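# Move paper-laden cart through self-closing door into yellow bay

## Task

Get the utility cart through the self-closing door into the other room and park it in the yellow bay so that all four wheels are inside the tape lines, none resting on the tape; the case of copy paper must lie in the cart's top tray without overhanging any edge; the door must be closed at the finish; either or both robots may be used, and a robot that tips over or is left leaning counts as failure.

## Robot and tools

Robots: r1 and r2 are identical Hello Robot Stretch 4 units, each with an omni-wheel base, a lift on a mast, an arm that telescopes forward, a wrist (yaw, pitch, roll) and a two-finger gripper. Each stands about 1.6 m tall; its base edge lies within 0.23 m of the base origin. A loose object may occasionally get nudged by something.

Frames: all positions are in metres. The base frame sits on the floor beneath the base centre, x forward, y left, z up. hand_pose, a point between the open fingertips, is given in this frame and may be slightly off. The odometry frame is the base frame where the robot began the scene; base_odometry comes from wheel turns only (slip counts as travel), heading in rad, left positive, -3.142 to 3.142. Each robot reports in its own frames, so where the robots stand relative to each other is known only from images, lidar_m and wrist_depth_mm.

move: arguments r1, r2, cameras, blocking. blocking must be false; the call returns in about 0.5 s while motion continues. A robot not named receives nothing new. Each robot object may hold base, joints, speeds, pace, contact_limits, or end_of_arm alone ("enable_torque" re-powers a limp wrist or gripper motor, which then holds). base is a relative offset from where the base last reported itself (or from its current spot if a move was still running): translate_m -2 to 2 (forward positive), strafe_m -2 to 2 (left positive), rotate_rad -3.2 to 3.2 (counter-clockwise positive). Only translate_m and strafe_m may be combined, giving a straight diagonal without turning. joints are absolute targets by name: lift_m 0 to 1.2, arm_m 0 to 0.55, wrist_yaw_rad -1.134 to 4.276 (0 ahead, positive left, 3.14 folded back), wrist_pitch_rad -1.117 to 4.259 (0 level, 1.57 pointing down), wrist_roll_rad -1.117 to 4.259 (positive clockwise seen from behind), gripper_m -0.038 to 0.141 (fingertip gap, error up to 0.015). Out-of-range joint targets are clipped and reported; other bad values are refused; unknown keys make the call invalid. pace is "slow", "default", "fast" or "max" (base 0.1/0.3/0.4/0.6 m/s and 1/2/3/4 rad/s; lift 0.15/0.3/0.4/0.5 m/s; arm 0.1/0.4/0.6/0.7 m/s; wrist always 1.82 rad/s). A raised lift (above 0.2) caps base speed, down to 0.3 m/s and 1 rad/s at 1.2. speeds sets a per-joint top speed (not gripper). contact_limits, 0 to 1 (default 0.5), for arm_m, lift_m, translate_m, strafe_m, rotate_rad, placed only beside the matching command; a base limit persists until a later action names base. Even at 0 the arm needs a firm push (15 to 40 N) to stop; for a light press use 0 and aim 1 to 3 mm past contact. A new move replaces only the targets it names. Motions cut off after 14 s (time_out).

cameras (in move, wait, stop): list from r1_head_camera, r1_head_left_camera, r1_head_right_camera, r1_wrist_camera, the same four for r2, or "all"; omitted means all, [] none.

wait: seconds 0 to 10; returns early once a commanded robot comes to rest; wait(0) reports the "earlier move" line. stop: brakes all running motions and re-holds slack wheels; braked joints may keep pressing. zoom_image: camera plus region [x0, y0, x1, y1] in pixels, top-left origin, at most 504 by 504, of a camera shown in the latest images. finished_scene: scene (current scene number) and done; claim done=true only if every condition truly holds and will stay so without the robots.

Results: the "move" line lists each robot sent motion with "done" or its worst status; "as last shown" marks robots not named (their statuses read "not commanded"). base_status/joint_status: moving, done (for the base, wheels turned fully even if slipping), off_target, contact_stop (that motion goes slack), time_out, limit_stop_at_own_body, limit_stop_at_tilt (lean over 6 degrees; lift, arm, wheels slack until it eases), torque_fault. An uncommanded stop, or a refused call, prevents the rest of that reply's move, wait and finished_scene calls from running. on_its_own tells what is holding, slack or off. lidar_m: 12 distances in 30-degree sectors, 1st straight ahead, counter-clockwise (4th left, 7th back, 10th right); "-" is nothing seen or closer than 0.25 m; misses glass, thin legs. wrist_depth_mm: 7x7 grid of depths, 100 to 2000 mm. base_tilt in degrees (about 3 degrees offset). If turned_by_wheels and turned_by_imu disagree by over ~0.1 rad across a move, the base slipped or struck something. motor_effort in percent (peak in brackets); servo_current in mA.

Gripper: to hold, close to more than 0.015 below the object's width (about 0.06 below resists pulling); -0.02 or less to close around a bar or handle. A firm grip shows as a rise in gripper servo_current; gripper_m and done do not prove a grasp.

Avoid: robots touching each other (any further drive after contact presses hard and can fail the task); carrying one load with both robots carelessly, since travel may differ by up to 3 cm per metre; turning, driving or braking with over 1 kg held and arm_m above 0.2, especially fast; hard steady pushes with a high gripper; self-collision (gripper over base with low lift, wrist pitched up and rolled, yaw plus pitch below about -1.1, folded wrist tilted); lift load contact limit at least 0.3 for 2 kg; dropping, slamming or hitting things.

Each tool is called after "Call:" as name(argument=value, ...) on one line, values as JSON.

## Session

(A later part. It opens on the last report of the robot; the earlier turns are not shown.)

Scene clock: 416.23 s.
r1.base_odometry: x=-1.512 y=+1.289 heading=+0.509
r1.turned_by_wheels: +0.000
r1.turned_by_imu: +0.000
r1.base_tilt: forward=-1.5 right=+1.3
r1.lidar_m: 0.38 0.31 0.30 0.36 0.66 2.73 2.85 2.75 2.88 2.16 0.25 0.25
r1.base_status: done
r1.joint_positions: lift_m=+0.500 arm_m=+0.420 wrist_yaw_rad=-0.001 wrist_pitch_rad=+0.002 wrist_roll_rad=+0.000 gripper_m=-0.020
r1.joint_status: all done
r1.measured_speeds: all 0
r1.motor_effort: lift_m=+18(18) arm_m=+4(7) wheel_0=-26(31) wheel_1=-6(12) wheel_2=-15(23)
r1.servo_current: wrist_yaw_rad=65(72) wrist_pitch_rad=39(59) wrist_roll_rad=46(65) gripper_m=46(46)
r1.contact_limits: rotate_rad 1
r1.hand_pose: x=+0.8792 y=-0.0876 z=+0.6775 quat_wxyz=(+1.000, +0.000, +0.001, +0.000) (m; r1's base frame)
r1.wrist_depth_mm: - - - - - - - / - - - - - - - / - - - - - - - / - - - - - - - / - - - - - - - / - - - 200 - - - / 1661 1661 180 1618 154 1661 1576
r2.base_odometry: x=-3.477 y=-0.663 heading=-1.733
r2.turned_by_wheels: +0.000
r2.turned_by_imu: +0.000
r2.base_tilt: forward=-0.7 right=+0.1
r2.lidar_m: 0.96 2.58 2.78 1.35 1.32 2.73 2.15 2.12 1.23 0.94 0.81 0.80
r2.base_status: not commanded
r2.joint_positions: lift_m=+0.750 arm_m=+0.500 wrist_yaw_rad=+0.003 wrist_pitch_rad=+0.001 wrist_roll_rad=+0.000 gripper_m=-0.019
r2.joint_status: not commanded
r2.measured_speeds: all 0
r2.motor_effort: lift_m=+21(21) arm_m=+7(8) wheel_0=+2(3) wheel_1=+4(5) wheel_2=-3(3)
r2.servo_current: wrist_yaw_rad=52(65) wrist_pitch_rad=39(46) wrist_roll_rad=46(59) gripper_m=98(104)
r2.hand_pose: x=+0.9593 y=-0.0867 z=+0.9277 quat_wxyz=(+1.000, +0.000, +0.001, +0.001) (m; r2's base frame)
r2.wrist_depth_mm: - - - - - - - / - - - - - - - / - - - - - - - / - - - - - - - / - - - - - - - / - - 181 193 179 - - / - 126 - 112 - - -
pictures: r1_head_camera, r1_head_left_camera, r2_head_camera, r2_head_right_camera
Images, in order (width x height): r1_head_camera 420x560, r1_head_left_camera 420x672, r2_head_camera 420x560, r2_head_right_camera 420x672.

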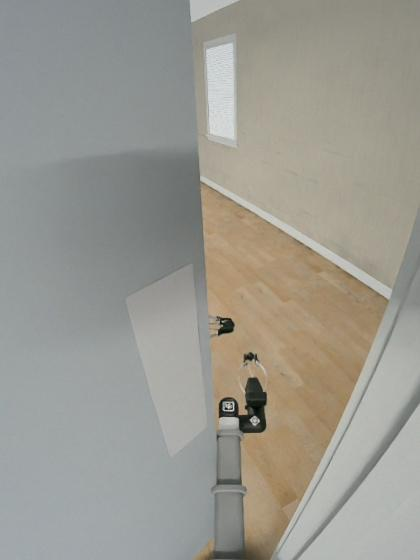

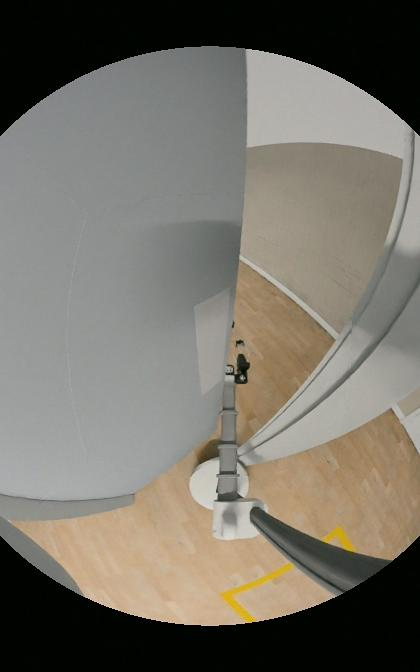

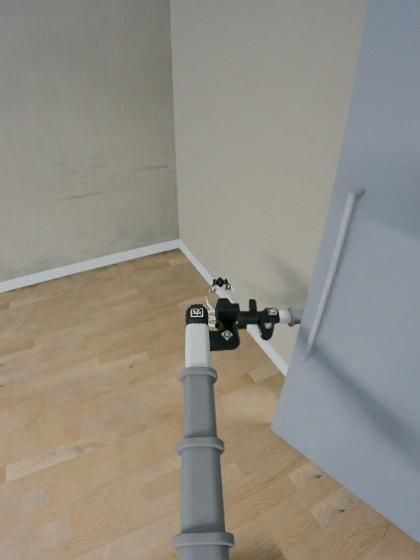

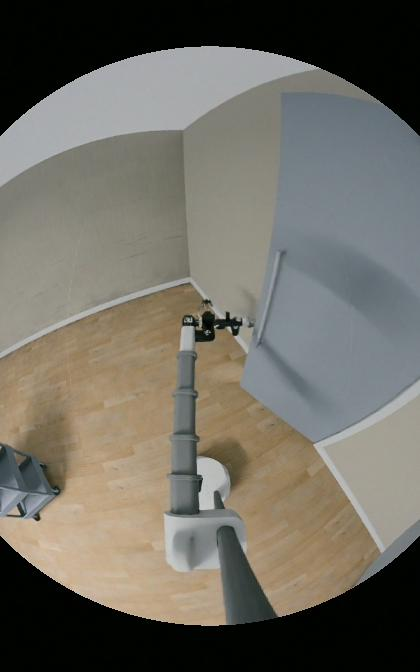

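Call:
move(blocking=false, r2={"base":{"translate_m":0.38},"pace":"slow","contact_limits":{"translate_m":0.2}}, cameras=[])

Call:
wait(seconds=5, cameras=["r2_head_camera","r1_head_camera"])

Scene clock: 432.03 s.
move: r2 moving
r1: as last shown
r1.lidar_m: 0.36 0.30 0.30 0.39 0.63 2.75 2.85 2.76 2.90 2.19 0.25 0.25
r1.motor_effort: lift_m=+18(18) arm_m=+4(4) wheel_0=-27(27) wheel_1=-6(6) wheel_2=-16(16)
r1.servo_current: wrist_yaw_rad=46(59) wrist_pitch_rad=33(52) wrist_roll_rad=39(59) gripper_m=46(52)
r1.contact_limits: rotate_rad 1
r1.wrist_depth_mm: - - - - - - - / - - - - - - - / - - - - - - - / - - - - - - - / - - - - - - - / - - - 199 - - - / 1618 1618 180 1618 154 1661 1537
r2.base_odometry: x=-3.479 y=-0.675 heading=-1.733
r2.turned_by_wheels: +0.000
r2.turned_by_imu: +0.001
r2.base_tilt: forward=-0.6 right=+0.1
r2.lidar_m: 0.93 2.57 2.75 1.37 1.35 2.72 2.16 2.10 1.24 0.93 0.83 0.78
r2.base_status: translate_m moving
r2.joint_positions: lift_m=+0.750 arm_m=+0.500 wrist_yaw_rad=+0.003 wrist_pitch_rad=+0.001 wrist_roll_rad=+0.000 gripper_m=-0.019
r2.joint_status: not commanded
r2.measured_speeds: translate_m=+0.049 strafe_m=+0.000 rotate_rad=-0.002 lift_m=+0.000 arm_m=+0.000 wrist_yaw_rad=+0.000 wrist_pitch_rad=+0.000 wrist_roll_rad=+0.000
r2.motor_effort: lift_m=+21(21) arm_m=+7(7) wheel_0=+4(8) wheel_1=+5(7) wheel_2=-10(10)
r2.servo_current: wrist_yaw_rad=46(52) wrist_pitch_rad=39(46) wrist_roll_rad=39(59) gripper_m=91(104)
r2.contact_limits: translate_m 0.2
r2.hand_pose: x=+0.9593 y=-0.0867 z=+0.9277 quat_wxyz=(+1.000, +0.000, +0.001, +0.001) (m; r2's base frame)
r2.wrist_depth_mm: - - - - - - - / - - - - - - - / - - - - - - - / - - - - - - - / - - - - - - - / - - 181 194 178 - - / - - - 112 - - -
pictures: none
No camera images: "cameras" was empty.

Scene clock: 436.60 s.
earlier move: r2 done
r1.base_odometry: x=-1.512 y=+1.289 heading=+0.509
r1.turned_by_wheels: +0.000
r1.turned_by_imu: +0.000
r1.base_tilt: forward=-1.6 right=+1.3
r1.lidar_m: 0.36 0.30 0.30 0.36 0.61 2.74 2.85 2.76 2.90 2.19 0.25 0.25
r1.base_status: not commanded
r1.joint_positions: lift_m=+0.500 arm_m=+0.420 wrist_yaw_rad=-0.001 wrist_pitch_rad=+0.002 wrist_roll_rad=+0.000 gripper_m=-0.020
r1.joint_status: not commanded
r1.measured_speeds: all 0
r1.motor_effort: lift_m=+18(18) arm_m=+4(4) wheel_0=-27(27) wheel_1=-6(6) wheel_2=-16(16)
r1.servo_current: wrist_yaw_rad=46(72) wrist_pitch_rad=39(52) wrist_roll_rad=52(72) gripper_m=33(52)
r1.contact_limits: rotate_rad 1
r1.hand_pose: x=+0.8792 y=-0.0876 z=+0.6775 quat_wxyz=(+1.000, +0.000, +0.001, +0.000) (m; r1's base frame)
r1.wrist_depth_mm: - - - - - - - / - - - - - - - / - - - - - - - / - - - - - - - / - - - - - - - / - - - 198 - - - / 1661 1661 180 1661 154 1661 1537
r2.base_odometry: x=-3.538 y=-1.038 heading=-1.733
r2.turned_by_wheels: +0.000
r2.turned_by_imu: +0.001
r2.base_tilt: forward=-0.7 right=+0.1
r2.lidar_m: 0.58 2.22 2.42 3.55 1.45 3.21 2.48 2.28 1.04 0.65 0.54 0.49
r2.base_status: done
r2.joint_positions: lift_m=+0.750 arm_m=+0.500 wrist_yaw_rad=+0.003 wrist_pitch_rad=+0.001 wrist_roll_rad=+0.000 gripper_m=-0.019
r2.joint_status: not commanded
r2.measured_speeds: all 0
r2.motor_effort: lift_m=+21(21) arm_m=+7(8) wheel_0=+3(11) wheel_1=+4(8) wheel_2=-6(10)
r2.servo_current: wrist_yaw_rad=46(59) wrist_pitch_rad=39(46) wrist_roll_rad=52(65) gripper_m=104(104)
r2.contact_limits: translate_m 0.2
r2.hand_pose: x=+0.9593 y=-0.0867 z=+0.9277 quat_wxyz=(+1.000, +0.000, +0.001, +0.001) (m; r2's base frame)
r2.wrist_depth_mm: - - - - - - - / - - - - - - - / - - - - - - - / - - - - - - - / - - - 216 - - - / - - 182 194 178 - - / - - - 112 - - -
wait: 4.57 of 5 s (r2 has come to rest)
pictures: r1_head_camera, r2_head_camera
Images, in order (width x height): r1_head_camera 420x560, r2_head_camera 420x560.

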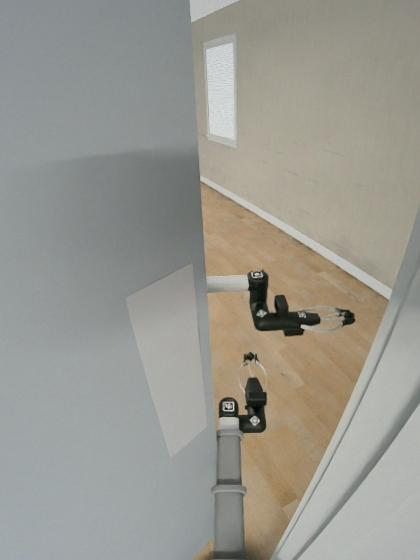

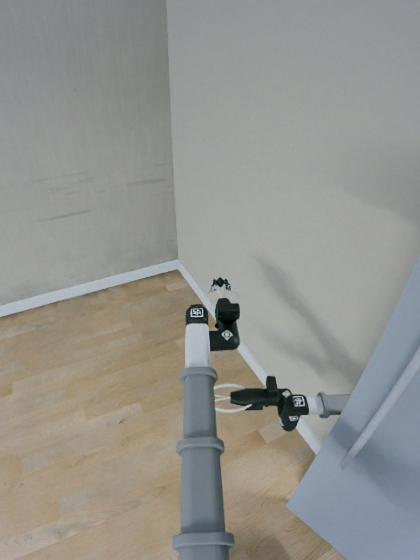

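Call:
move(blocking=false, r2={"joints":{"wrist_yaw_rad":-1.115},"speeds":{"wrist_yaw_rad":0.5}}, cameras=[])

Call:
wait(seconds=4, cameras=["r2_head_camera","r1_head_camera"])

Scene clock: 443.30 s.
move: r2 moving
r1: as last shown
r1.base_tilt: forward=-1.5 right=+1.4
r1.lidar_m: 0.37 0.29 0.31 0.35 0.64 2.77 2.86 2.75 2.87 2.18 0.25 0.25
r1.motor_effort: lift_m=+18(18) arm_m=+4(4) wheel_0=-26(27) wheel_1=-6(6) wheel_2=-15(16)
r1.servo_current: wrist_yaw_rad=33(65) wrist_pitch_rad=46(46) wrist_roll_rad=46(59) gripper_m=46(52)
r1.contact_limits: rotate_rad 1
r1.wrist_depth_mm: - - - - - - - / - - - - - - - / - - - - - - - / - - - - - - - / - - - - - - - / - - - 199 - - - / 1661 1661 180 1618 154 1661 1576
r2.base_odometry: x=-3.538 y=-1.038 heading=-1.733
r2.turned_by_wheels: +0.000
r2.turned_by_imu: +0.000
r2.base_tilt: forward=-0.6 right=+0.1
r2.lidar_m: 0.57 2.23 2.43 3.51 1.45 3.20 2.52 2.27 1.03 0.67 0.53 0.49
r2.base_status: not commanded
r2.joint_positions: lift_m=+0.750 arm_m=+0.500 wrist_yaw_rad=-0.203 wrist_pitch_rad=+0.001 wrist_roll_rad=+0.000 gripper_m=-0.019
r2.joint_status: wrist_yaw_rad moving
r2.measured_speeds: translate_m=+0.000 strafe_m=+0.000 rotate_rad=+0.000 lift_m=+0.000 arm_m=+0.000 wrist_yaw_rad=-0.501 wrist_pitch_rad=+0.000 wrist_roll_rad=+0.000
r2.motor_effort: lift_m=+21(21) arm_m=+7(7) wheel_0=+3(3) wheel_1=+3(4) wheel_2=-6(6)
r2.servo_current: wrist_yaw_rad=7(78) wrist_pitch_rad=39(46) wrist_roll_rad=52(52) gripper_m=91(104)
r2.contact_limits: translate_m 0.2
r2.hand_pose: x=+0.9356 y=-0.1437 z=+0.9277 quat_wxyz=(+0.995, +0.000, +0.001, -0.101) (m; r2's base frame)
r2.wrist_depth_mm: - - 1661 - - - 387 / - - 1618 - - - 392 / - - 1618 - - - 404 / - - 1661 - - - 397 / - - 1708 - - - 399 / - - 181 194 178 - 413 / - - - 112 - - 410
pictures: none
No camera images: "cameras" was empty.

Scene clock: 445.43 s.
earlier move: r2 done
r1.base_odometry: x=-1.512 y=+1.289 heading=+0.509
r1.turned_by_wheels: +0.000
r1.turned_by_imu: +0.000
r1.base_tilt: forward=-1.6 right=+1.3
r1.lidar_m: 0.38 0.30 0.27 0.35 0.65 2.76 2.83 2.76 2.90 2.16 0.25 0.25
r1.base_status: not commanded
r1.joint_positions: lift_m=+0.500 arm_m=+0.420 wrist_yaw_rad=-0.001 wrist_pitch_rad=+0.002 wrist_roll_rad=+0.000 gripper_m=-0.020
r1.joint_status: not commanded
r1.measured_speeds: all 0
r1.motor_effort: lift_m=+18(18) arm_m=+4(4) wheel_0=-27(27) wheel_1=-6(6) wheel_2=-15(16)
r1.servo_current: wrist_yaw_rad=46(72) wrist_pitch_rad=39(52) wrist_roll_rad=46(65) gripper_m=46(52)
r1.contact_limits: rotate_rad 1
r1.hand_pose: x=+0.8792 y=-0.0876 z=+0.6775 quat_wxyz=(+1.000, +0.000, +0.001, +0.000) (m; r1's base frame)
r1.wrist_depth_mm: - - - - - - - / - - - - - - - / - - - - - - - / - - - - - - - / - - - - - - - / - - - 199 - - - / 1661 1618 181 1661 154 1661 1576
r2.base_odometry: x=-3.538 y=-1.038 heading=-1.733
r2.turned_by_wheels: +0.000
r2.turned_by_imu: +0.000
r2.base_tilt: forward=-0.6 right=+0.0
r2.lidar_m: 0.59 2.22 2.41 3.56 1.47 3.20 2.51 2.25 1.02 0.66 0.52 0.51
r2.base_status: not commanded
r2.joint_positions: lift_m=+0.750 arm_m=+0.500 wrist_yaw_rad=-1.112 wrist_pitch_rad=+0.001 wrist_roll_rad=+0.000 gripper_m=-0.019
r2.joint_status: all done
r2.measured_speeds: all 0
r2.motor_effort: lift_m=+21(21) arm_m=+7(8) wheel_0=+3(4) wheel_1=+3(4) wheel_2=-6(6)
r2.servo_current: wrist_yaw_rad=59(117) wrist_pitch_rad=39(46) wrist_roll_rad=65(65) gripper_m=98(104)
r2.contact_limits: translate_m 0.2
r2.hand_pose: x=+0.7200 y=-0.2973 z=+0.9277 quat_wxyz=(+0.849, +0.000, +0.000, -0.528) (m; r2's base frame)
r2.wrist_depth_mm: - - - - - 732 - / - - - - - 723 - / - - - - - 723 - / - - - - - 732 - / - - - - - 723 723 / - - 181 194 179 723 554 / - - - 112 - - 418
wait: 2.13 of 4 s (r2 has come to rest)
pictures: r1_head_camera, r2_head_camera
Images, in order (width x height): r1_head_camera 420x560, r2_head_camera 420x560.

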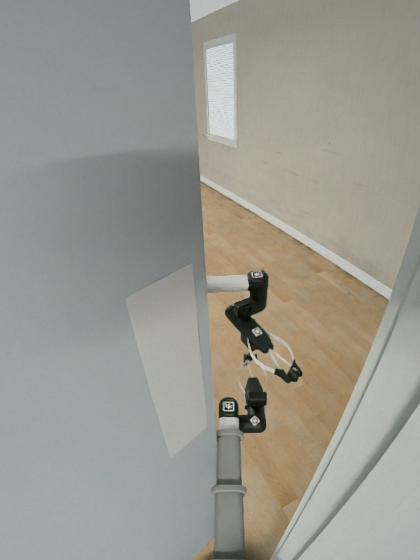

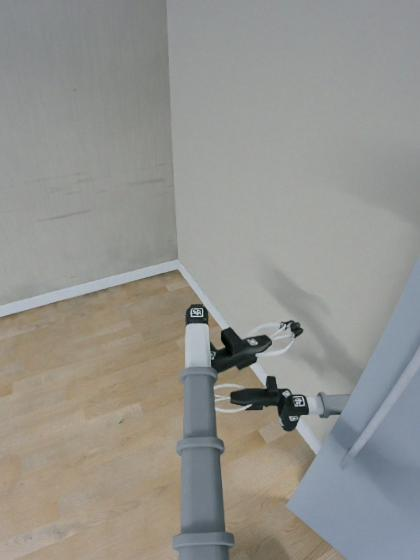

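Call:
move(blocking=false, r2={"base":{"translate_m":0.04,"strafe_m":-0.16},"pace":"slow","contact_limits":{"translate_m":0.2}}, cameras=[])

Call:
wait(seconds=4, cameras=["r2_head_camera","r1_head_camera"])

Scene clock: 455.03 s.
move: r2 moving
r1: as last shown
r1.base_tilt: forward=-1.5 right=+1.3
r1.lidar_m: 0.38 0.29 0.29 0.35 0.66 2.75 2.82 2.76 2.91 2.19 0.25 0.25
r1.motor_effort: lift_m=+18(18) arm_m=+4(4) wheel_0=-26(27) wheel_1=-6(6) wheel_2=-15(16)
r1.servo_current: wrist_yaw_rad=33(65) wrist_pitch_rad=39(52) wrist_roll_rad=26(59) gripper_m=46(52)
r1.contact_limits: rotate_rad 1
r1.wrist_depth_mm: - - - - - - - / - - - - - - - / - - - - - - - / - - - - - - - / - - - - - - - / - - - 199 - - - / 1618 1661 180 1618 154 1708 1537
r2.base_odometry: x=-3.551 y=-1.039 heading=-1.733
r2.turned_by_wheels: -0.001
r2.turned_by_imu: +0.000
r2.base_tilt: forward=-0.7 right=+0.1
r2.lidar_m: 0.61 2.23 2.41 3.53 1.48 3.19 2.51 2.21 1.04 0.63 0.54 0.48
r2.base_status: translate_m moving; strafe_m moving
r2.joint_positions: lift_m=+0.750 arm_m=+0.500 wrist_yaw_rad=-1.112 wrist_pitch_rad=+0.001 wrist_roll_rad=+0.000 gripper_m=-0.019
r2.joint_status: not commanded
r2.measured_speeds: translate_m=+0.012 strafe_m=-0.050 rotate_rad=-0.003 lift_m=+0.000 arm_m=+0.000 wrist_yaw_rad=+0.000 wrist_pitch_rad=+0.000 wrist_roll_rad=+0.000
r2.motor_effort: lift_m=+20(21) arm_m=+7(8) wheel_0=+4(11) wheel_1=-7(7) wheel_2=-5(8)
r2.servo_current: wrist_yaw_rad=52(59) wrist_pitch_rad=46(46) wrist_roll_rad=39(52) gripper_m=98(104)
r2.contact_limits: translate_m 0.2
r2.hand_pose: x=+0.7200 y=-0.2973 z=+0.9277 quat_wxyz=(+0.849, +0.000, +0.000, -0.528) (m; r2's base frame)
r2.wrist_depth_mm: - - - - - 699 - / - - - - - 715 - / - - - - - 715 - / - - - - - 715 - / - - - - - 707 707 / - - 181 193 179 715 564 / - - - 112 - - 430
pictures: none
No camera images: "cameras" was empty.

Scene clock: 457.43 s.
earlier move: r2 done
r1.base_odometry: x=-1.512 y=+1.289 heading=+0.509
r1.turned_by_wheels: +0.000
r1.turned_by_imu: +0.000
r1.base_tilt: forward=-1.6 right=+1.3
r1.lidar_m: 0.35 0.30 0.29 0.36 0.65 2.77 2.84 2.77 2.89 2.17 0.25 0.25
r1.base_status: not commanded
r1.joint_positions: lift_m=+0.500 arm_m=+0.420 wrist_yaw_rad=-0.001 wrist_pitch_rad=+0.002 wrist_roll_rad=+0.000 gripper_m=-0.020
r1.joint_status: not commanded
r1.measured_speeds: all 0
r1.motor_effort: lift_m=+18(18) arm_m=+4(4) wheel_0=-27(27) wheel_1=-6(6) wheel_2=-15(16)
r1.servo_current: wrist_yaw_rad=65(65) wrist_pitch_rad=46(52) wrist_roll_rad=33(72) gripper_m=46(52)
r1.contact_limits: rotate_rad 1
r1.hand_pose: x=+0.8792 y=-0.0876 z=+0.6775 quat_wxyz=(+1.000, +0.000, +0.001, +0.000) (m; r1's base frame)
r1.wrist_depth_mm: - - - - - - - / - - - - - - - / - - - - - - - / - - - - - - - / - - - - - - - / - - - 199 - - - / 1618 1661 180 1618 154 1708 1576
r2.base_odometry: x=-3.702 y=-1.051 heading=-1.733
r2.turned_by_wheels: +0.000
r2.turned_by_imu: +0.000
r2.base_tilt: forward=-0.7 right=+0.1
r2.lidar_m: 0.48 0.61 2.46 3.65 1.62 3.16 2.47 1.83 0.82 0.49 0.40 0.37
r2.base_status: done
r2.joint_positions: lift_m=+0.750 arm_m=+0.500 wrist_yaw_rad=-1.112 wrist_pitch_rad=+0.001 wrist_roll_rad=+0.000 gripper_m=-0.019
r2.joint_status: not commanded
r2.measured_speeds: all 0
r2.motor_effort: lift_m=+20(21) arm_m=+7(8) wheel_0=+4(11) wheel_1=-5(9) wheel_2=-6(8)
r2.servo_current: wrist_yaw_rad=52(65) wrist_pitch_rad=46(46) wrist_roll_rad=46(59) gripper_m=98(104)
r2.contact_limits: translate_m 0.2
r2.hand_pose: x=+0.7200 y=-0.2973 z=+0.9277 quat_wxyz=(+0.849, +0.000, +0.000, -0.528) (m; r2's base frame)
r2.wrist_depth_mm: 345 340 334 327 322 - - / 347 343 336 330 322 574 - / 351 343 338 330 325 585 - / 353 345 340 334 327 585 - / 355 349 343 334 329 591 603 / 362 349 186 201 183 564 535 / 359 353 345 112 330 - 549
wait: 2.40 of 4 s (r2 has come to rest)
pictures: r1_head_camera, r2_head_camera
Images, in order (width x height): r1_head_camera 420x560, r2_head_camera 420x560.

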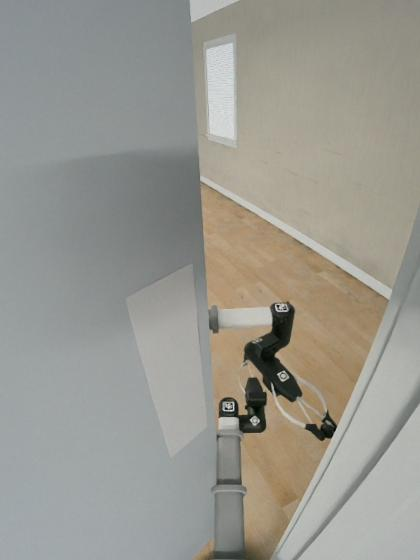

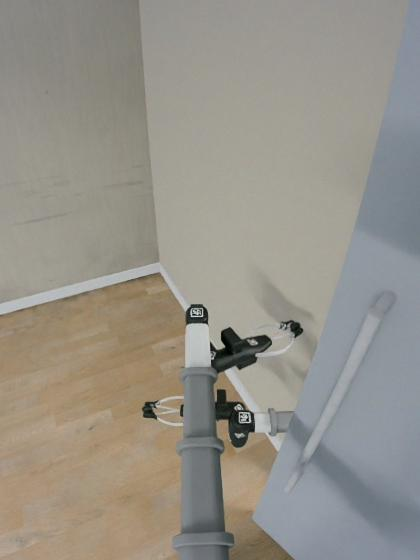

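Call:
move(blocking=false, r2={"base":{"translate_m":-0.25,"strafe_m":0.10},"pace":"slow","contact_limits":{"translate_m":0.7}}, cameras=[])

Call:
wait(seconds=5, cameras=["r2_head_camera","r1_head_camera"])

Scene clock: 463.87 s.
move: r2 moving
r1: as last shown
r1.lidar_m: 0.36 0.31 0.30 0.37 0.62 2.74 2.85 2.74 2.89 2.18 0.25 0.25
r1.motor_effort: lift_m=+18(18) arm_m=+4(4) wheel_0=-26(27) wheel_1=-6(6) wheel_2=-15(16)
r1.servo_current: wrist_yaw_rad=39(52) wrist_pitch_rad=39(46) wrist_roll_rad=65(65) gripper_m=46(52)
r1.contact_limits: rotate_rad 1
r1.wrist_depth_mm: - - - - - - - / - - - - - - - / - - - - - - - / - - - - - - - / - - - - - - - / - - - 199 - - - / 1618 1618 180 1661 154 1708 1537
r2.base_odometry: x=-3.695 y=-1.040 heading=-1.733
r2.turned_by_wheels: +0.000
r2.turned_by_imu: +0.001
r2.base_tilt: forward=-0.7 right=+0.1
r2.lidar_m: 0.49 0.63 2.44 3.63 1.61 3.12 2.46 1.83 0.81 0.50 0.42 0.39
r2.base_status: translate_m moving; strafe_m moving
r2.joint_positions: lift_m=+0.750 arm_m=+0.500 wrist_yaw_rad=-1.112 wrist_pitch_rad=+0.001 wrist_roll_rad=+0.000 gripper_m=-0.019
r2.joint_status: not commanded
r2.measured_speeds: translate_m=-0.048 strafe_m=+0.019 rotate_rad=+0.000 lift_m=+0.000 arm_m=+0.000 wrist_yaw_rad=+0.000 wrist_pitch_rad=+0.000 wrist_roll_rad=+0.000
r2.motor_effort: lift_m=+21(21) arm_m=+7(8) wheel_0=-9(9) wheel_1=-4(6) wheel_2=+11(11)
r2.servo_current: wrist_yaw_rad=46(52) wrist_pitch_rad=39(46) wrist_roll_rad=52(65) gripper_m=98(98)
r2.contact_limits: translate_m 0.7
r2.hand_pose: x=+0.7200 y=-0.2973 z=+0.9277 quat_wxyz=(+0.849, +0.000, +0.000, -0.528) (m; r2's base frame)
r2.wrist_depth_mm: 357 351 343 336 329 - - / 359 351 343 338 330 569 - / 362 353 343 338 336 580 - / 364 355 349 342 336 - - / 366 357 349 342 338 580 603 / 368 359 186 202 182 564 535 / 370 362 355 112 338 - 559
pictures: none
No camera images: "cameras" was empty.

Scene clock: 467.27 s.
earlier move: r2 done
r1.base_odometry: x=-1.512 y=+1.289 heading=+0.509
r1.turned_by_wheels: +0.000
r1.turned_by_imu: +0.000
r1.base_tilt: forward=-1.6 right=+1.3
r1.lidar_m: 0.36 0.28 0.30 0.37 0.63 2.74 2.84 2.76 2.90 2.19 0.26 0.25
r1.base_status: not commanded
r1.joint_positions: lift_m=+0.500 arm_m=+0.420 wrist_yaw_rad=-0.001 wrist_pitch_rad=+0.002 wrist_roll_rad=+0.000 gripper_m=-0.020
r1.joint_status: not commanded
r1.measured_speeds: all 0
r1.motor_effort: lift_m=+18(18) arm_m=+4(4) wheel_0=-27(27) wheel_1=-6(6) wheel_2=-15(16)
r1.servo_current: wrist_yaw_rad=46(65) wrist_pitch_rad=39(52) wrist_roll_rad=52(65) gripper_m=46(52)
r1.contact_limits: rotate_rad 1
r1.hand_pose: x=+0.8792 y=-0.0876 z=+0.6775 quat_wxyz=(+1.000, +0.000, +0.001, +0.000) (m; r1's base frame)
r1.wrist_depth_mm: - - - - - - - / - - - - - - - / - - - - - - - / - - - - - - - / - - - - - - - / - - - 199 - - - / 1618 1618 180 1661 154 1661 1537
r2.base_odometry: x=-3.563 y=-0.821 heading=-1.734
r2.turned_by_wheels: +0.000
r2.turned_by_imu: +0.000
r2.base_tilt: forward=-0.7 right=+0.1
r2.lidar_m: 0.75 2.44 2.66 1.54 1.43 2.94 2.30 2.23 1.07 0.74 0.64 0.64
r2.base_status: done
r2.joint_positions: lift_m=+0.750 arm_m=+0.500 wrist_yaw_rad=-1.112 wrist_pitch_rad=+0.001 wrist_roll_rad=+0.000 gripper_m=-0.019
r2.joint_status: not commanded
r2.measured_speeds: all 0
r2.motor_effort: lift_m=+21(21) arm_m=+7(8) wheel_0=-5(10) wheel_1=-6(7) wheel_2=+5(11)
r2.servo_current: wrist_yaw_rad=46(59) wrist_pitch_rad=39(46) wrist_roll_rad=39(65) gripper_m=98(104)
r2.contact_limits: translate_m 0.7
r2.hand_pose: x=+0.7200 y=-0.2973 z=+0.9277 quat_wxyz=(+0.849, +0.000, +0.000, -0.528) (m; r2's base frame)
r2.wrist_depth_mm: - - - 500 - - - / - - - 508 - - 175 / - - - 512 - - 176 / - - - 521 - - - / - - - 268 - - 178 / - - 181 194 179 - 179 / - - - 112 - 182 -
wait: 3.40 of 5 s (r2 has come to rest)
pictures: r1_head_camera, r2_head_camera
Images, in order (width x height): r1_head_camera 420x560, r2_head_camera 420x560.

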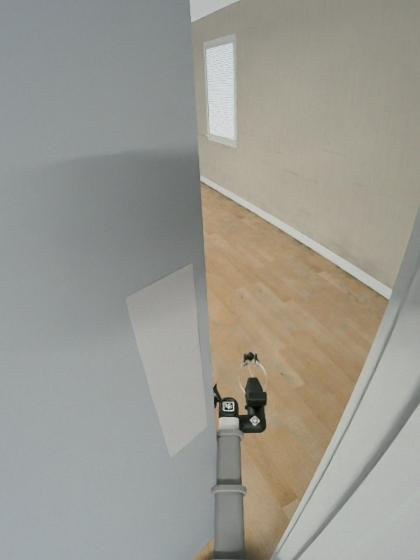

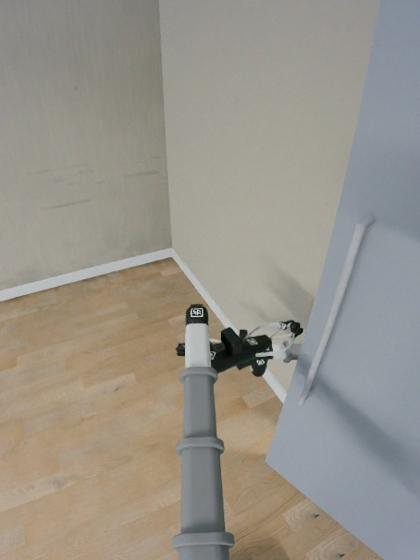

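Call:
move(blocking=false, r2={"base":{"translate_m":-0.25,"strafe_m":0.30},"joints":{"arm_m":0.3}}, cameras=[])

Call:
wait(seconds=3, cameras=[])

Call:
wait(seconds=1, cameras=[])

Call:
move(blocking=false, r2={"base":{"rotate_rad":-0.7},"joints":{"wrist_yaw_rad":0}}, cameras=[])

Call:
wait(seconds=2, cameras=[])

Call:
wait(seconds=1, cameras=["r2_head_camera","r1_head_camera"])

Scene clock: 501.80 s.
move: r2 moving
r1: as last shown
r1.lidar_m: 0.38 0.30 0.30 0.34 0.64 2.76 2.84 2.77 2.90 2.17 0.25 0.25
r1.motor_effort: lift_m=+18(18) arm_m=+4(4) wheel_0=-27(28) wheel_1=-6(6) wheel_2=-15(16)
r1.servo_current: wrist_yaw_rad=39(59) wrist_pitch_rad=39(46) wrist_roll_rad=33(46) gripper_m=46(52)
r1.contact_limits: rotate_rad 1
r1.wrist_depth_mm: - - - - - - - / - - - - - - - / - - - - - - - / - - - - - - - / - - - - - - - / - - - 199 - - - / 1618 1661 180 1618 154 1661 1576
r2.base_odometry: x=-3.536 y=-0.805 heading=-1.733
r2.turned_by_wheels: +0.001
r2.turned_by_imu: +0.001
r2.base_tilt: forward=-0.6 right=+0.1
r2.lidar_m: 0.80 2.46 2.67 1.52 1.42 2.90 2.28 2.23 1.12 0.80 0.68 0.65
r2.base_status: translate_m moving; strafe_m moving
r2.joint_positions: lift_m=+0.750 arm_m=+0.449 wrist_yaw_rad=-1.112 wrist_pitch_rad=+0.001 wrist_roll_rad=+0.000 gripper_m=-0.019
r2.joint_status: arm_m moving
r2.measured_speeds: translate_m=-0.079 strafe_m=+0.096 rotate_rad=+0.000 lift_m=+0.000 arm_m=-0.195 wrist_yaw_rad=+0.000 wrist_pitch_rad=+0.000 wrist_roll_rad=+0.000
r2.motor_effort: lift_m=+21(21) arm_m=-7(9) wheel_0=-5(13) wheel_1=+7(7) wheel_2=+11(12)
r2.servo_current: wrist_yaw_rad=46(52) wrist_pitch_rad=39(46) wrist_roll_rad=59(59) gripper_m=91(104)
r2.hand_pose: x=+0.6696 y=-0.2973 z=+0.9277 quat_wxyz=(+0.849, +0.000, +0.000, -0.528) (m; r2's base frame)
r2.wrist_depth_mm: - - - - 220 - - / - - - - 222 - - / - - - - 223 - - / - - - - - - - / - - - - 226 - - / - - 182 193 181 - - / - - - 112 229 - -
pictures: none
No camera images: "cameras" was empty.

Scene clock: 504.07 s.
earlier move: r2 done
r1.base_odometry: x=-1.512 y=+1.289 heading=+0.509
r1.turned_by_wheels: +0.000
r1.turned_by_imu: +0.000
r1.base_tilt: forward=-1.6 right=+1.3
r1.lidar_m: 0.39 0.30 0.30 0.38 0.62 2.72 2.84 2.75 2.91 2.17 0.25 0.25
r1.base_status: not commanded
r1.joint_positions: lift_m=+0.500 arm_m=+0.420 wrist_yaw_rad=-0.001 wrist_pitch_rad=+0.002 wrist_roll_rad=+0.000 gripper_m=-0.020
r1.joint_status: not commanded
r1.measured_speeds: all 0
r1.motor_effort: lift_m=+18(18) arm_m=+4(4) wheel_0=-26(28) wheel_1=-6(6) wheel_2=-16(16)
r1.servo_current: wrist_yaw_rad=59(65) wrist_pitch_rad=46(59) wrist_roll_rad=33(65) gripper_m=46(52)
r1.contact_limits: rotate_rad 1
r1.hand_pose: x=+0.8792 y=-0.0876 z=+0.6775 quat_wxyz=(+1.000, +0.000, +0.001, +0.000) (m; r1's base frame)
r1.wrist_depth_mm: - - - - - - - / - - - - - - - / - - - - - - - / - - - - - - - / - - - - - - - / - - - 198 - - - / 1618 1618 180 1661 154 1708 1537
r2.base_odometry: x=-3.227 y=-0.623 heading=-1.733
r2.turned_by_wheels: +0.000
r2.turned_by_imu: +0.000
r2.base_tilt: forward=-0.7 right=+0.1
r2.lidar_m: 1.08 2.55 2.76 1.10 1.07 2.80 2.18 2.12 1.55 1.20 1.05 1.02
r2.base_status: done
r2.joint_positions: lift_m=+0.750 arm_m=+0.300 wrist_yaw_rad=-1.112 wrist_pitch_rad=+0.001 wrist_roll_rad=+0.000 gripper_m=-0.019
r2.joint_status: all done
r2.measured_speeds: all 0
r2.motor_effort: lift_m=+21(21) arm_m=-7(12) wheel_0=-1(13) wheel_1=+3(8) wheel_2=+4(12)
r2.servo_current: wrist_yaw_rad=46(59) wrist_pitch_rad=33(46) wrist_roll_rad=39(59) gripper_m=98(104)
r2.hand_pose: x=+0.5204 y=-0.2973 z=+0.9277 quat_wxyz=(+0.849, +0.000, +0.000, -0.528) (m; r2's base frame)
r2.wrist_depth_mm: - - - - - - - / - - - - - - 917 / - - - - - - 931 / - - - - - - 931 / - - - - - - 931 / - 640 181 195 178 - - / 621 627 - 112 - - -
wait: 2.27 of 3 s (r2 has come to rest)
pictures: none
No camera images: "cameras" was empty.

Scene clock: 505.07 s.
r1.base_odometry: x=-1.512 y=+1.289 heading=+0.509
r1.turned_by_wheels: +0.000
r1.turned_by_imu: +0.000
r1.base_tilt: forward=-1.5 right=+1.3
r1.lidar_m: 0.36 0.29 0.29 0.36 0.66 2.77 2.85 2.77 2.92 2.19 0.25 0.25
r1.base_status: not commanded
r1.joint_positions: lift_m=+0.500 arm_m=+0.420 wrist_yaw_rad=-0.001 wrist_pitch_rad=+0.002 wrist_roll_rad=+0.000 gripper_m=-0.020
r1.joint_status: not commanded
r1.measured_speeds: all 0
r1.motor_effort: lift_m=+18(18) arm_m=+4(4) wheel_0=-26(28) wheel_1=-6(6) wheel_2=-16(16)
r1.servo_current: wrist_yaw_rad=46(65) wrist_pitch_rad=46(59) wrist_roll_rad=59(65) gripper_m=39(52)
r1.contact_limits: rotate_rad 1
r1.hand_pose: x=+0.8792 y=-0.0876 z=+0.6775 quat_wxyz=(+1.000, +0.000, +0.001, +0.000) (m; r1's base frame)
r1.wrist_depth_mm: - - - - - - - / - - - - - - - / - - - - - - - / - - - - - - - / - - - - - - - / - - - 199 - - - / 1661 1618 180 1618 154 1661 1537
r2.base_odometry: x=-3.227 y=-0.623 heading=-1.733
r2.turned_by_wheels: +0.000
r2.turned_by_imu: +0.000
r2.base_tilt: forward=-0.7 right=+0.1
r2.lidar_m: 1.10 2.55 2.76 1.09 1.08 2.75 2.19 2.13 1.57 1.20 1.05 1.02
r2.base_status: done
r2.joint_positions: lift_m=+0.750 arm_m=+0.300 wrist_yaw_rad=-1.112 wrist_pitch_rad=+0.001 wrist_roll_rad=+0.000 gripper_m=-0.019
r2.joint_status: all done
r2.measured_speeds: all 0
r2.motor_effort: lift_m=+21(21) arm_m=-7(12) wheel_0=-1(13) wheel_1=+3(8) wheel_2=+4(12)
r2.servo_current: wrist_yaw_rad=39(59) wrist_pitch_rad=46(46) wrist_roll_rad=52(59) gripper_m=98(104)
r2.hand_pose: x=+0.5204 y=-0.2973 z=+0.9277 quat_wxyz=(+0.849, +0.000, +0.000, -0.528) (m; r2's base frame)
r2.wrist_depth_mm: - - - - - - - / - - - - - - 931 / - - - - - - 931 / - - - - - - 931 / - - - - - - 931 / - 647 181 193 179 - - / 615 627 - 112 - - -
wait: 1.00 s; at rest by 0.27 s
pictures: none
No camera images: "cameras" was empty.

Scene clock: 505.57 s.
move: r2 moving
r1: as last shown
r1.base_tilt: forward=-1.6 right=+1.3
r1.lidar_m: 0.37 0.29 0.30 0.37 0.65 2.75 2.83 2.71 2.89 2.19 0.25 0.25
r1.motor_effort: lift_m=+18(18) arm_m=+4(4) wheel_0=-26(27) wheel_1=-6(6) wheel_2=-15(16)
r1.servo_current: wrist_yaw_rad=52(52) wrist_pitch_rad=33(46) wrist_roll_rad=65(65) gripper_m=46(52)
r1.contact_limits: rotate_rad 1
r1.wrist_depth_mm: - - - - - - - / - - - - - - - / - - - - - - - / - - - - - - - / - - - - - - - / - - - 199 - - - / 1618 1618 180 1618 154 1661 1576
r2.base_odometry: x=-3.227 y=-0.623 heading=-1.986
r2.turned_by_wheels: -0.252
r2.turned_by_imu: -0.245
r2.base_tilt: forward=-0.7 right=+0.1
r2.lidar_m: 1.06 2.55 2.55 3.21 1.05 3.62 2.34 2.13 2.02 1.33 1.09 0.99
r2.base_status: rotate_rad moving
r2.joint_positions: lift_m=+0.750 arm_m=+0.300 wrist_yaw_rad=-0.551 wrist_pitch_rad=+0.001 wrist_roll_rad=+0.000 gripper_m=-0.019
r2.joint_status: wrist_yaw_rad moving
r2.measured_speeds: translate_m=-0.001 strafe_m=+0.000 rotate_rad=-0.973 lift_m=+0.000 arm_m=+0.000 wrist_yaw_rad=+1.746 wrist_pitch_rad=+0.000 wrist_roll_rad=+0.000
r2.motor_effort: lift_m=+21(21) arm_m=-7(7) wheel_0=+7(11) wheel_1=+8(10) wheel_2=+12(12)
r2.servo_current: wrist_yaw_rad=85(137) wrist_pitch_rad=39(46) wrist_roll_rad=46(59) gripper_m=98(104)
r2.hand_pose: x=+0.6709 y=-0.2256 z=+0.9277 quat_wxyz=(+0.962, +0.000, +0.001, -0.272) (m; r2's base frame)
r2.wrist_depth_mm: - - - - - - - / - - - - - - - / - - - - - - - / - - - - - - - / - - - 216 - - - / - - 183 193 179 - - / - 574 - 112 - - -
pictures: none
No camera images: "cameras" was empty.

Scene clock: 506.60 s.
earlier move: r2 done
r1.base_odometry: x=-1.512 y=+1.289 heading=+0.509
r1.turned_by_wheels: +0.000
r1.turned_by_imu: +0.000
r1.base_tilt: forward=-1.6 right=+1.3
r1.lidar_m: 0.36 0.30 0.29 0.37 0.66 2.75 2.84 2.77 2.91 2.20 0.26 0.25
r1.base_status: not commanded
r1.joint_positions: lift_m=+0.500 arm_m=+0.420 wrist_yaw_rad=-0.001 wrist_pitch_rad=+0.002 wrist_roll_rad=+0.000 gripper_m=-0.020
r1.joint_status: not commanded
r1.measured_speeds: all 0
r1.motor_effort: lift_m=+18(18) arm_m=+4(4) wheel_0=-26(27) wheel_1=-5(6) wheel_2=-15(16)
r1.servo_current: wrist_yaw_rad=46(65) wrist_pitch_rad=33(46) wrist_roll_rad=33(65) gripper_m=52(52)
r1.contact_limits: rotate_rad 1
r1.hand_pose: x=+0.8792 y=-0.0876 z=+0.6775 quat_wxyz=(+1.000, +0.000, +0.001, +0.000) (m; r1's base frame)
r1.wrist_depth_mm: - - - - - - - / - - - - - - - / - - - - - - - / - - - - - - - / - - - - - - - / - - - 199 - - - / 1618 1661 180 1618 154 1661 1576
r2.base_odometry: x=-3.227 y=-0.623 heading=-2.433
r2.turned_by_wheels: -0.447
r2.turned_by_imu: -0.435
r2.base_tilt: forward=-0.6 right=+0.1
r2.lidar_m: 1.02 1.07 2.55 2.64 1.26 1.05 3.32 2.27 2.14 1.85 1.27 1.07
r2.base_status: done
r2.joint_positions: lift_m=+0.750 arm_m=+0.300 wrist_yaw_rad=-0.003 wrist_pitch_rad=+0.001 wrist_roll_rad=+0.000 gripper_m=-0.019
r2.joint_status: all done
r2.measured_speeds: all 0
r2.motor_effort: lift_m=+20(21) arm_m=-7(7) wheel_0=+2(11) wheel_1=+4(10) wheel_2=+3(12)
r2.servo_current: wrist_yaw_rad=52(137) wrist_pitch_rad=39(46) wrist_roll_rad=52(59) gripper_m=98(104)
r2.hand_pose: x=+0.7592 y=-0.0883 z=+0.9277 quat_wxyz=(+1.000, +0.000, +0.001, -0.001) (m; r2's base frame)
r2.wrist_depth_mm: - - - - - - - / - - - - - - - / - - - - - - - / - - - - - - - / - - - - - - - / - 580 182 194 179 - - / 615 564 - 112 - - -
wait: 1.03 of 2 s (r2 has come to rest)
pictures: none
No camera images: "cameras" was empty.

Scene clock: 507.60 s.
r1.base_odometry: x=-1.512 y=+1.289 heading=+0.509
r1.turned_by_wheels: +0.000
r1.turned_by_imu: +0.000
r1.base_tilt: forward=-1.6 right=+1.3
r1.lidar_m: 0.38 0.30 0.30 0.37 0.63 2.74 2.86 2.75 2.88 2.15 0.25 0.25
r1.base_status: not commanded
r1.joint_positions: lift_m=+0.500 arm_m=+0.420 wrist_yaw_rad=-0.001 wrist_pitch_rad=+0.002 wrist_roll_rad=+0.000 gripper_m=-0.020
r1.joint_status: not commanded
r1.measured_speeds: all 0
r1.motor_effort: lift_m=+18(18) arm_m=+4(4) wheel_0=-27(27) wheel_1=-6(6) wheel_2=-16(16)
r1.servo_current: wrist_yaw_rad=52(65) wrist_pitch_rad=46(46) wrist_roll_rad=39(65) gripper_m=39(52)
r1.contact_limits: rotate_rad 1
r1.hand_pose: x=+0.8792 y=-0.0876 z=+0.6775 quat_wxyz=(+1.000, +0.000, +0.001, +0.000) (m; r1's base frame)
r1.wrist_depth_mm: - - - - - - - / - - - - - - - / - - - - - - - / - - - - - - - / - - - - - - - / - - - 198 - - - / 1661 1618 180 1661 154 1661 1537
r2.base_odometry: x=-3.227 y=-0.623 heading=-2.433
r2.turned_by_wheels: +0.000
r2.turned_by_imu: +0.000
r2.base_tilt: forward=-0.7 right=+0.1
r2.lidar_m: 1.01 1.07 2.57 2.63 1.25 1.05 3.32 2.25 2.12 1.84 1.25 1.07
r2.base_status: done
r2.joint_positions: lift_m=+0.750 arm_m=+0.300 wrist_yaw_rad=-0.003 wrist_pitch_rad=+0.001 wrist_roll_rad=+0.000 gripper_m=-0.019
r2.joint_status: all done
r2.measured_speeds: all 0
r2.motor_effort: lift_m=+20(21) arm_m=-7(7) wheel_0=+2(11) wheel_1=+4(10) wheel_2=+3(12)
r2.servo_current: wrist_yaw_rad=52(137) wrist_pitch_rad=39(46) wrist_roll_rad=46(59) gripper_m=104(104)
r2.hand_pose: x=+0.7592 y=-0.0883 z=+0.9277 quat_wxyz=(+1.000, +0.000, +0.001, -0.001) (m; r2's base frame)
r2.wrist_depth_mm: - - - - - - - / - - - - - - - / - - - - - - - / - - - - - - - / - - - - - - - / - 580 181 193 178 - - / 609 569 - 112 - - -
wait: 1.00 s; at rest by 0.27 s
pictures: r1_head_camera, r2_head_camera
Images, in order (width x height): r1_head_camera 420x560, r2_head_camera 420x560.

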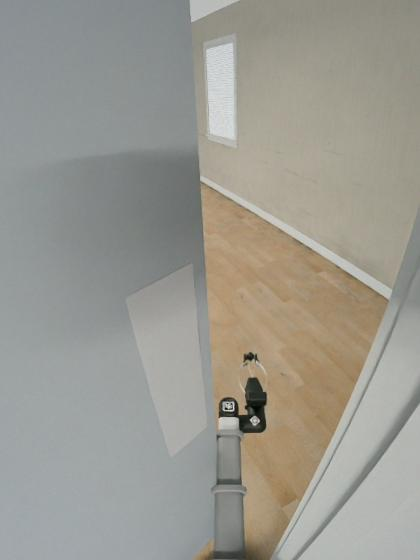

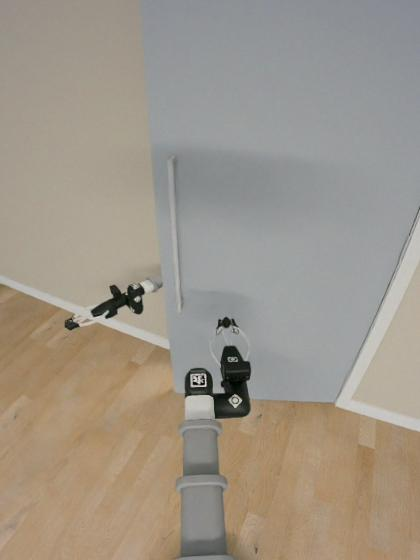

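Call:
move(blocking=false, r2={"base":{"strafe_m":0.39},"joints":{"arm_m":0.4}}, cameras=[])

Call:
wait(seconds=3, cameras=[])

Call:
wait(seconds=1, cameras=[])

Call:
move(blocking=false, r2={"base":{"translate_m":0.5},"joints":{"arm_m":0.5},"pace":"slow"}, cameras=[])

Call:
wait(seconds=7, cameras=[])

Call:
wait(seconds=4, cameras=["r2_head_camera","r1_head_camera"])

Scene clock: 523.87 s.
move: r2 moving
r1: as last shown
r1.base_tilt: forward=-1.5 right=+1.3
r1.lidar_m: 0.38 0.30 0.30 0.36 0.63 2.74 2.83 2.76 2.92 2.16 0.25 0.25
r1.motor_effort: lift_m=+18(18) arm_m=+4(4) wheel_0=-27(27) wheel_1=-6(6) wheel_2=-15(16)
r1.servo_current: wrist_yaw_rad=46(65) wrist_pitch_rad=39(46) wrist_roll_rad=46(52) gripper_m=46(46)
r1.contact_limits: rotate_rad 1
r1.wrist_depth_mm: - - - - - - - / - - - - - - - / - - - - - - - / - - - - - - - / - - - - - - - / - - - 198 - - - / 1661 1576 180 1618 154 1661 1537
r2.base_odometry: x=-3.203 y=-0.650 heading=-2.433
r2.turned_by_wheels: +0.000
r2.turned_by_imu: +0.001
r2.base_tilt: forward=-0.7 right=+0.1
r2.lidar_m: 1.02 1.07 2.49 2.58 1.26 1.04 3.36 2.30 2.16 1.88 1.29 1.08
r2.base_status: strafe_m moving
r2.joint_positions: lift_m=+0.750 arm_m=+0.351 wrist_yaw_rad=-0.003 wrist_pitch_rad=+0.001 wrist_roll_rad=+0.000 gripper_m=-0.019
r2.joint_status: arm_m moving
r2.measured_speeds: translate_m=+0.000 strafe_m=+0.140 rotate_rad=+0.000 lift_m=+0.000 arm_m=+0.195 wrist_yaw_rad=+0.000 wrist_pitch_rad=+0.000 wrist_roll_rad=+0.000
r2.motor_effort: lift_m=+21(21) arm_m=+9(12) wheel_0=-10(13) wheel_1=+11(13) wheel_2=+0(3)
r2.servo_current: wrist_yaw_rad=33(52) wrist_pitch_rad=39(46) wrist_roll_rad=46(65) gripper_m=91(104)
r2.hand_pose: x=+0.8096 y=-0.0883 z=+0.9277 quat_wxyz=(+1.000, +0.000, +0.001, -0.001) (m; r2's base frame)
r2.wrist_depth_mm: - - - - - - - / - - - - - - - / - - - - - - - / - - 466 - - - - / - - - - - - - / - 535 181 192 178 - - / 564 517 - 112 - - -
pictures: none
No camera images: "cameras" was empty.

Scene clock: 526.17 s.
earlier move: r2 done
r1.base_odometry: x=-1.512 y=+1.289 heading=+0.509
r1.turned_by_wheels: +0.000
r1.turned_by_imu: +0.000
r1.base_tilt: forward=-1.6 right=+1.3
r1.lidar_m: 0.38 0.29 0.31 0.35 0.65 2.75 2.83 2.75 2.92 2.17 0.25 0.25
r1.base_status: not commanded
r1.joint_positions: lift_m=+0.500 arm_m=+0.420 wrist_yaw_rad=-0.001 wrist_pitch_rad=+0.002 wrist_roll_rad=+0.000 gripper_m=-0.020
r1.joint_status: not commanded
r1.measured_speeds: all 0
r1.motor_effort: lift_m=+18(18) arm_m=+4(4) wheel_0=-27(27) wheel_1=-6(6) wheel_2=-15(16)
r1.servo_current: wrist_yaw_rad=39(65) wrist_pitch_rad=33(52) wrist_roll_rad=46(65) gripper_m=46(52)
r1.contact_limits: rotate_rad 1
r1.hand_pose: x=+0.8792 y=-0.0876 z=+0.6775 quat_wxyz=(+1.000, +0.000, +0.001, +0.000) (m; r1's base frame)
r1.wrist_depth_mm: - - - - - - - / - - - - - - - / - - - - - - - / - - - - - - - / - - - - - - - / - - - 199 - - - / 1618 1661 180 1618 154 1708 1537
r2.base_odometry: x=-2.973 y=-0.919 heading=-2.433
r2.turned_by_wheels: +0.000
r2.turned_by_imu: +0.000
r2.base_tilt: forward=-0.7 right=+0.0
r2.lidar_m: 0.98 1.85 2.18 2.25 3.01 0.93 0.89 2.62 2.47 2.09 1.42 1.05
r2.base_status: done
r2.joint_positions: lift_m=+0.750 arm_m=+0.400 wrist_yaw_rad=-0.003 wrist_pitch_rad=+0.001 wrist_roll_rad=+0.000 gripper_m=-0.019
r2.joint_status: all done
r2.measured_speeds: all 0
r2.motor_effort: lift_m=+20(21) arm_m=+7(12) wheel_0=-2(13) wheel_1=+3(13) wheel_2=+0(3)
r2.servo_current: wrist_yaw_rad=46(59) wrist_pitch_rad=39(46) wrist_roll_rad=46(65) gripper_m=98(104)
r2.hand_pose: x=+0.8588 y=-0.0882 z=+0.9277 quat_wxyz=(+1.000, +0.000, +0.001, -0.001) (m; r2's base frame)
r2.wrist_depth_mm: - - - - - - - / - - - - - - - / - - - - - - - / - - - - - - - / - - - - - - - / - - 181 202 178 - - / - - - 112 - - -
wait: 2.30 of 3 s (r2 has come to rest)
pictures: none
No camera images: "cameras" was empty.

Scene clock: 527.17 s.
r1.base_odometry: x=-1.512 y=+1.289 heading=+0.509
r1.turned_by_wheels: +0.000
r1.turned_by_imu: +0.000
r1.base_tilt: forward=-1.6 right=+1.3
r1.lidar_m: 0.37 0.30 0.29 0.36 0.64 2.74 2.85 2.73 2.90 2.19 0.25 0.25
r1.base_status: not commanded
r1.joint_positions: lift_m=+0.500 arm_m=+0.420 wrist_yaw_rad=-0.001 wrist_pitch_rad=+0.002 wrist_roll_rad=+0.000 gripper_m=-0.020
r1.joint_status: not commanded
r1.measured_speeds: all 0
r1.motor_effort: lift_m=+18(18) arm_m=+4(4) wheel_0=-27(27) wheel_1=-6(6) wheel_2=-15(16)
r1.servo_current: wrist_yaw_rad=72(65) wrist_pitch_rad=52(52) wrist_roll_rad=65(65) gripper_m=52(52)
r1.contact_limits: rotate_rad 1
r1.hand_pose: x=+0.8792 y=-0.0876 z=+0.6775 quat_wxyz=(+1.000, +0.000, +0.001, +0.000) (m; r1's base frame)
r1.wrist_depth_mm: - - - - - - - / - - - - - - - / - - - - - - - / - - - - - - - / - - - - - - - / - - - 198 - - - / 1618 1661 180 1618 154 1661 1537
r2.base_odometry: x=-2.973 y=-0.919 heading=-2.433
r2.turned_by_wheels: +0.000
r2.turned_by_imu: +0.000
r2.base_tilt: forward=-0.6 right=+0.1
r2.lidar_m: 0.97 1.83 2.19 2.23 2.98 0.90 0.89 2.64 2.47 2.10 1.45 1.06
r2.base_status: done
r2.joint_positions: lift_m=+0.750 arm_m=+0.400 wrist_yaw_rad=-0.003 wrist_pitch_rad=+0.001 wrist_roll_rad=+0.000 gripper_m=-0.019
r2.joint_status: all done
r2.measured_speeds: all 0
r2.motor_effort: lift_m=+20(21) arm_m=+7(12) wheel_0=-2(13) wheel_1=+3(13) wheel_2=+0(3)
r2.servo_current: wrist_yaw_rad=46(59) wrist_pitch_rad=46(46) wrist_roll_rad=52(65) gripper_m=91(104)
r2.hand_pose: x=+0.8588 y=-0.0882 z=+0.9277 quat_wxyz=(+1.000, +0.000, +0.001, -0.001) (m; r2's base frame)
r2.wrist_depth_mm: - - - - - - - / - - - - - - - / - - - - - - - / - - - - - - - / - - - - - - - / - - 181 202 178 399 - / - - - 112 - - -
wait: 1.00 s; at rest by 0.27 s
pictures: none
No camera images: "cameras" was empty.

Scene clock: 527.67 s.
move: r2 moving
r1: as last shown
r1.lidar_m: 0.36 0.28 0.30 0.37 0.64 2.75 2.82 2.73 2.89 2.19 0.25 0.25
r1.servo_current: wrist_yaw_rad=33(65) wrist_pitch_rad=46(46) wrist_roll_rad=39(65) gripper_m=46(46)
r1.contact_limits: rotate_rad 1
r1.wrist_depth_mm: - - - - - - - / - - - - - - - / - - - - - - - / - - - - - - - / - - - - - - - / - - - 199 - - - / 1618 1618 180 1661 154 1661 1576
r2.base_odometry: x=-2.982 y=-0.927 heading=-2.432
r2.turned_by_wheels: +0.000
r2.turned_by_imu: +0.000
r2.base_tilt: forward=-0.6 right=+0.1
r2.lidar_m: 0.96 1.87 2.18 2.25 2.99 0.92 0.93 2.63 2.49 2.08 1.35 1.04
r2.base_status: translate_m moving
r2.joint_positions: lift_m=+0.750 arm_m=+0.412 wrist_yaw_rad=-0.003 wrist_pitch_rad=+0.001 wrist_roll_rad=+0.000 gripper_m=-0.019
r2.joint_status: arm_m moving
r2.measured_speeds: translate_m=+0.049 strafe_m=+0.000 rotate_rad=-0.002 lift_m=+0.000 arm_m=+0.049 wrist_yaw_rad=+0.000 wrist_pitch_rad=+0.000 wrist_roll_rad=+0.000
r2.motor_effort: lift_m=+20(20) arm_m=+9(11) wheel_0=+6(10) wheel_1=+7(8) wheel_2=-8(10)
r2.servo_current: wrist_yaw_rad=46(59) wrist_pitch_rad=46(46) wrist_roll_rad=39(52) gripper_m=98(98)
r2.hand_pose: x=+0.8715 y=-0.0882 z=+0.9277 quat_wxyz=(+1.000, +0.000, +0.001, -0.001) (m; r2's base frame)
r2.wrist_depth_mm: - - - - - - - / - - - - - - - / - - - - - - - / - - - - - - - / - - - - - - - / - - 181 193 178 - - / - - - 112 - - -
pictures: none
No camera images: "cameras" was empty.

Scene clock: 533.43 s.
earlier move: r2 done
r1.base_odometry: x=-1.512 y=+1.289 heading=+0.509
r1.turned_by_wheels: +0.000
r1.turned_by_imu: +0.000
r1.base_tilt: forward=-1.6 right=+1.3
r1.lidar_m: 0.37 0.29 0.29 0.36 0.66 2.76 2.85 2.74 2.92 2.19 0.25 0.25
r1.base_status: not commanded
r1.joint_positions: lift_m=+0.500 arm_m=+0.420 wrist_yaw_rad=-0.001 wrist_pitch_rad=+0.002 wrist_roll_rad=+0.000 gripper_m=-0.020
r1.joint_status: not commanded
r1.measured_speeds: all 0
r1.motor_effort: lift_m=+18(18) arm_m=+4(4) wheel_0=-27(27) wheel_1=-6(6) wheel_2=-15(16)
r1.servo_current: wrist_yaw_rad=59(72) wrist_pitch_rad=46(52) wrist_roll_rad=52(72) gripper_m=46(52)
r1.contact_limits: rotate_rad 1
r1.hand_pose: x=+0.8792 y=-0.0876 z=+0.6775 quat_wxyz=(+1.000, +0.000, +0.001, +0.000) (m; r1's base frame)
r1.wrist_depth_mm: - - - - - - - / - - - - - - - / - - - - - - - / - - - - - - - / - - - - - - - / - - - 199 - - - / 1661 1661 180 1618 154 1661 1537
r2.base_odometry: x=-3.352 y=-1.244 heading=-2.432
r2.turned_by_wheels: +0.000
r2.turned_by_imu: +0.001
r2.base_tilt: forward=-0.6 right=+0.1
r2.lidar_m: 0.51 0.48 1.98 2.00 2.70 1.43 1.40 2.87 2.67 1.42 0.76 0.56
r2.base_status: done
r2.joint_positions: lift_m=+0.750 arm_m=+0.500 wrist_yaw_rad=-0.003 wrist_pitch_rad=+0.001 wrist_roll_rad=+0.000 gripper_m=-0.019
r2.joint_status: all done
r2.measured_speeds: all 0
r2.motor_effort: lift_m=+20(21) arm_m=+7(13) wheel_0=+4(10) wheel_1=+5(8) wheel_2=-6(11)
r2.servo_current: wrist_yaw_rad=52(59) wrist_pitch_rad=39(52) wrist_roll_rad=52(65) gripper_m=98(111)
r2.hand_pose: x=+0.9588 y=-0.0882 z=+0.9277 quat_wxyz=(+1.000, +0.000, +0.001, -0.001) (m; r2's base frame)
r2.wrist_depth_mm: - 392 332 290 256 229 212 / - 394 334 291 257 228 214 / - 394 336 294 259 231 216 / - 394 338 296 262 233 216 / - 394 345 291 263 235 218 / - 399 186 202 183 233 218 / - 127 355 112 260 229 -
wait: 5.77 of 7 s (r2 has come to rest)
pictures: none
No camera images: "cameras" was empty.

Scene clock: 537.43 s.
r1.base_odometry: x=-1.512 y=+1.289 heading=+0.509
r1.turned_by_wheels: +0.000
r1.turned_by_imu: +0.000
r1.base_tilt: forward=-1.6 right=+1.3
r1.lidar_m: 0.38 0.31 0.30 0.37 0.63 2.71 2.83 2.75 2.88 2.16 0.25 0.25
r1.base_status: not commanded
r1.joint_positions: lift_m=+0.500 arm_m=+0.420 wrist_yaw_rad=-0.001 wrist_pitch_rad=+0.002 wrist_roll_rad=+0.000 gripper_m=-0.020
r1.joint_status: not commanded
r1.measured_speeds: all 0
r1.motor_effort: lift_m=+18(18) arm_m=+4(4) wheel_0=-27(27) wheel_1=-6(6) wheel_2=-16(16)
r1.servo_current: wrist_yaw_rad=52(72) wrist_pitch_rad=46(52) wrist_roll_rad=39(72) gripper_m=46(52)
r1.contact_limits: rotate_rad 1
r1.hand_pose: x=+0.8792 y=-0.0876 z=+0.6775 quat_wxyz=(+1.000, +0.000, +0.001, +0.000) (m; r1's base frame)
r1.wrist_depth_mm: - - - - - - - / - - - - - - - / - - - - - - - / - - - - - - - / - - - - - - - / - - - 199 - - - / 1618 1618 181 1661 154 1661 1576
r2.base_odometry: x=-3.352 y=-1.244 heading=-2.432
r2.turned_by_wheels: +0.000
r2.turned_by_imu: +0.001
r2.base_tilt: forward=-0.7 right=+0.1
r2.lidar_m: 0.45 0.47 1.98 2.04 2.67 1.41 1.38 2.88 2.71 1.42 0.79 0.59
r2.base_status: done
r2.joint_positions: lift_m=+0.750 arm_m=+0.500 wrist_yaw_rad=-0.003 wrist_pitch_rad=+0.001 wrist_roll_rad=+0.000 gripper_m=-0.019
r2.joint_status: all done
r2.measured_speeds: all 0
r2.motor_effort: lift_m=+20(21) arm_m=+7(13) wheel_0=+4(10) wheel_1=+5(8) wheel_2=-6(11)
r2.servo_current: wrist_yaw_rad=46(59) wrist_pitch_rad=39(52) wrist_roll_rad=52(65) gripper_m=98(111)
r2.hand_pose: x=+0.9588 y=-0.0882 z=+0.9277 quat_wxyz=(+1.000, +0.000, +0.001, -0.001) (m; r2's base frame)
r2.wrist_depth_mm: - 392 332 290 255 229 213 / - 394 334 291 257 228 214 / - 394 334 294 260 232 216 / - 394 338 296 262 232 216 / - 394 343 290 263 235 218 / - 402 186 202 184 232 219 / - 127 353 112 262 229 -
wait: 4.00 s; at rest by 0.27 s
pictures: r1_head_camera, r2_head_camera
Images, in order (width x height): r1_head_camera 420x560, r2_head_camera 420x560.

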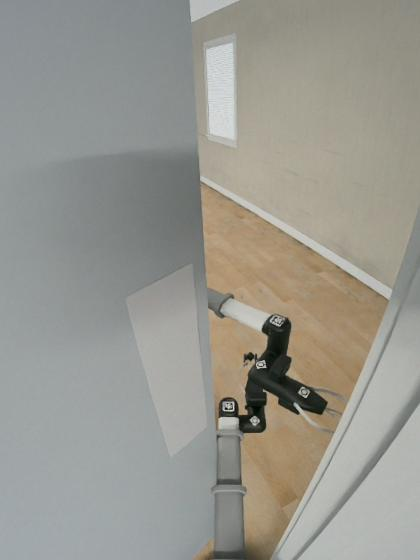

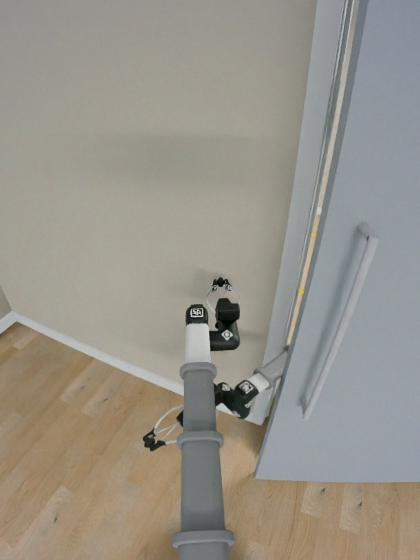

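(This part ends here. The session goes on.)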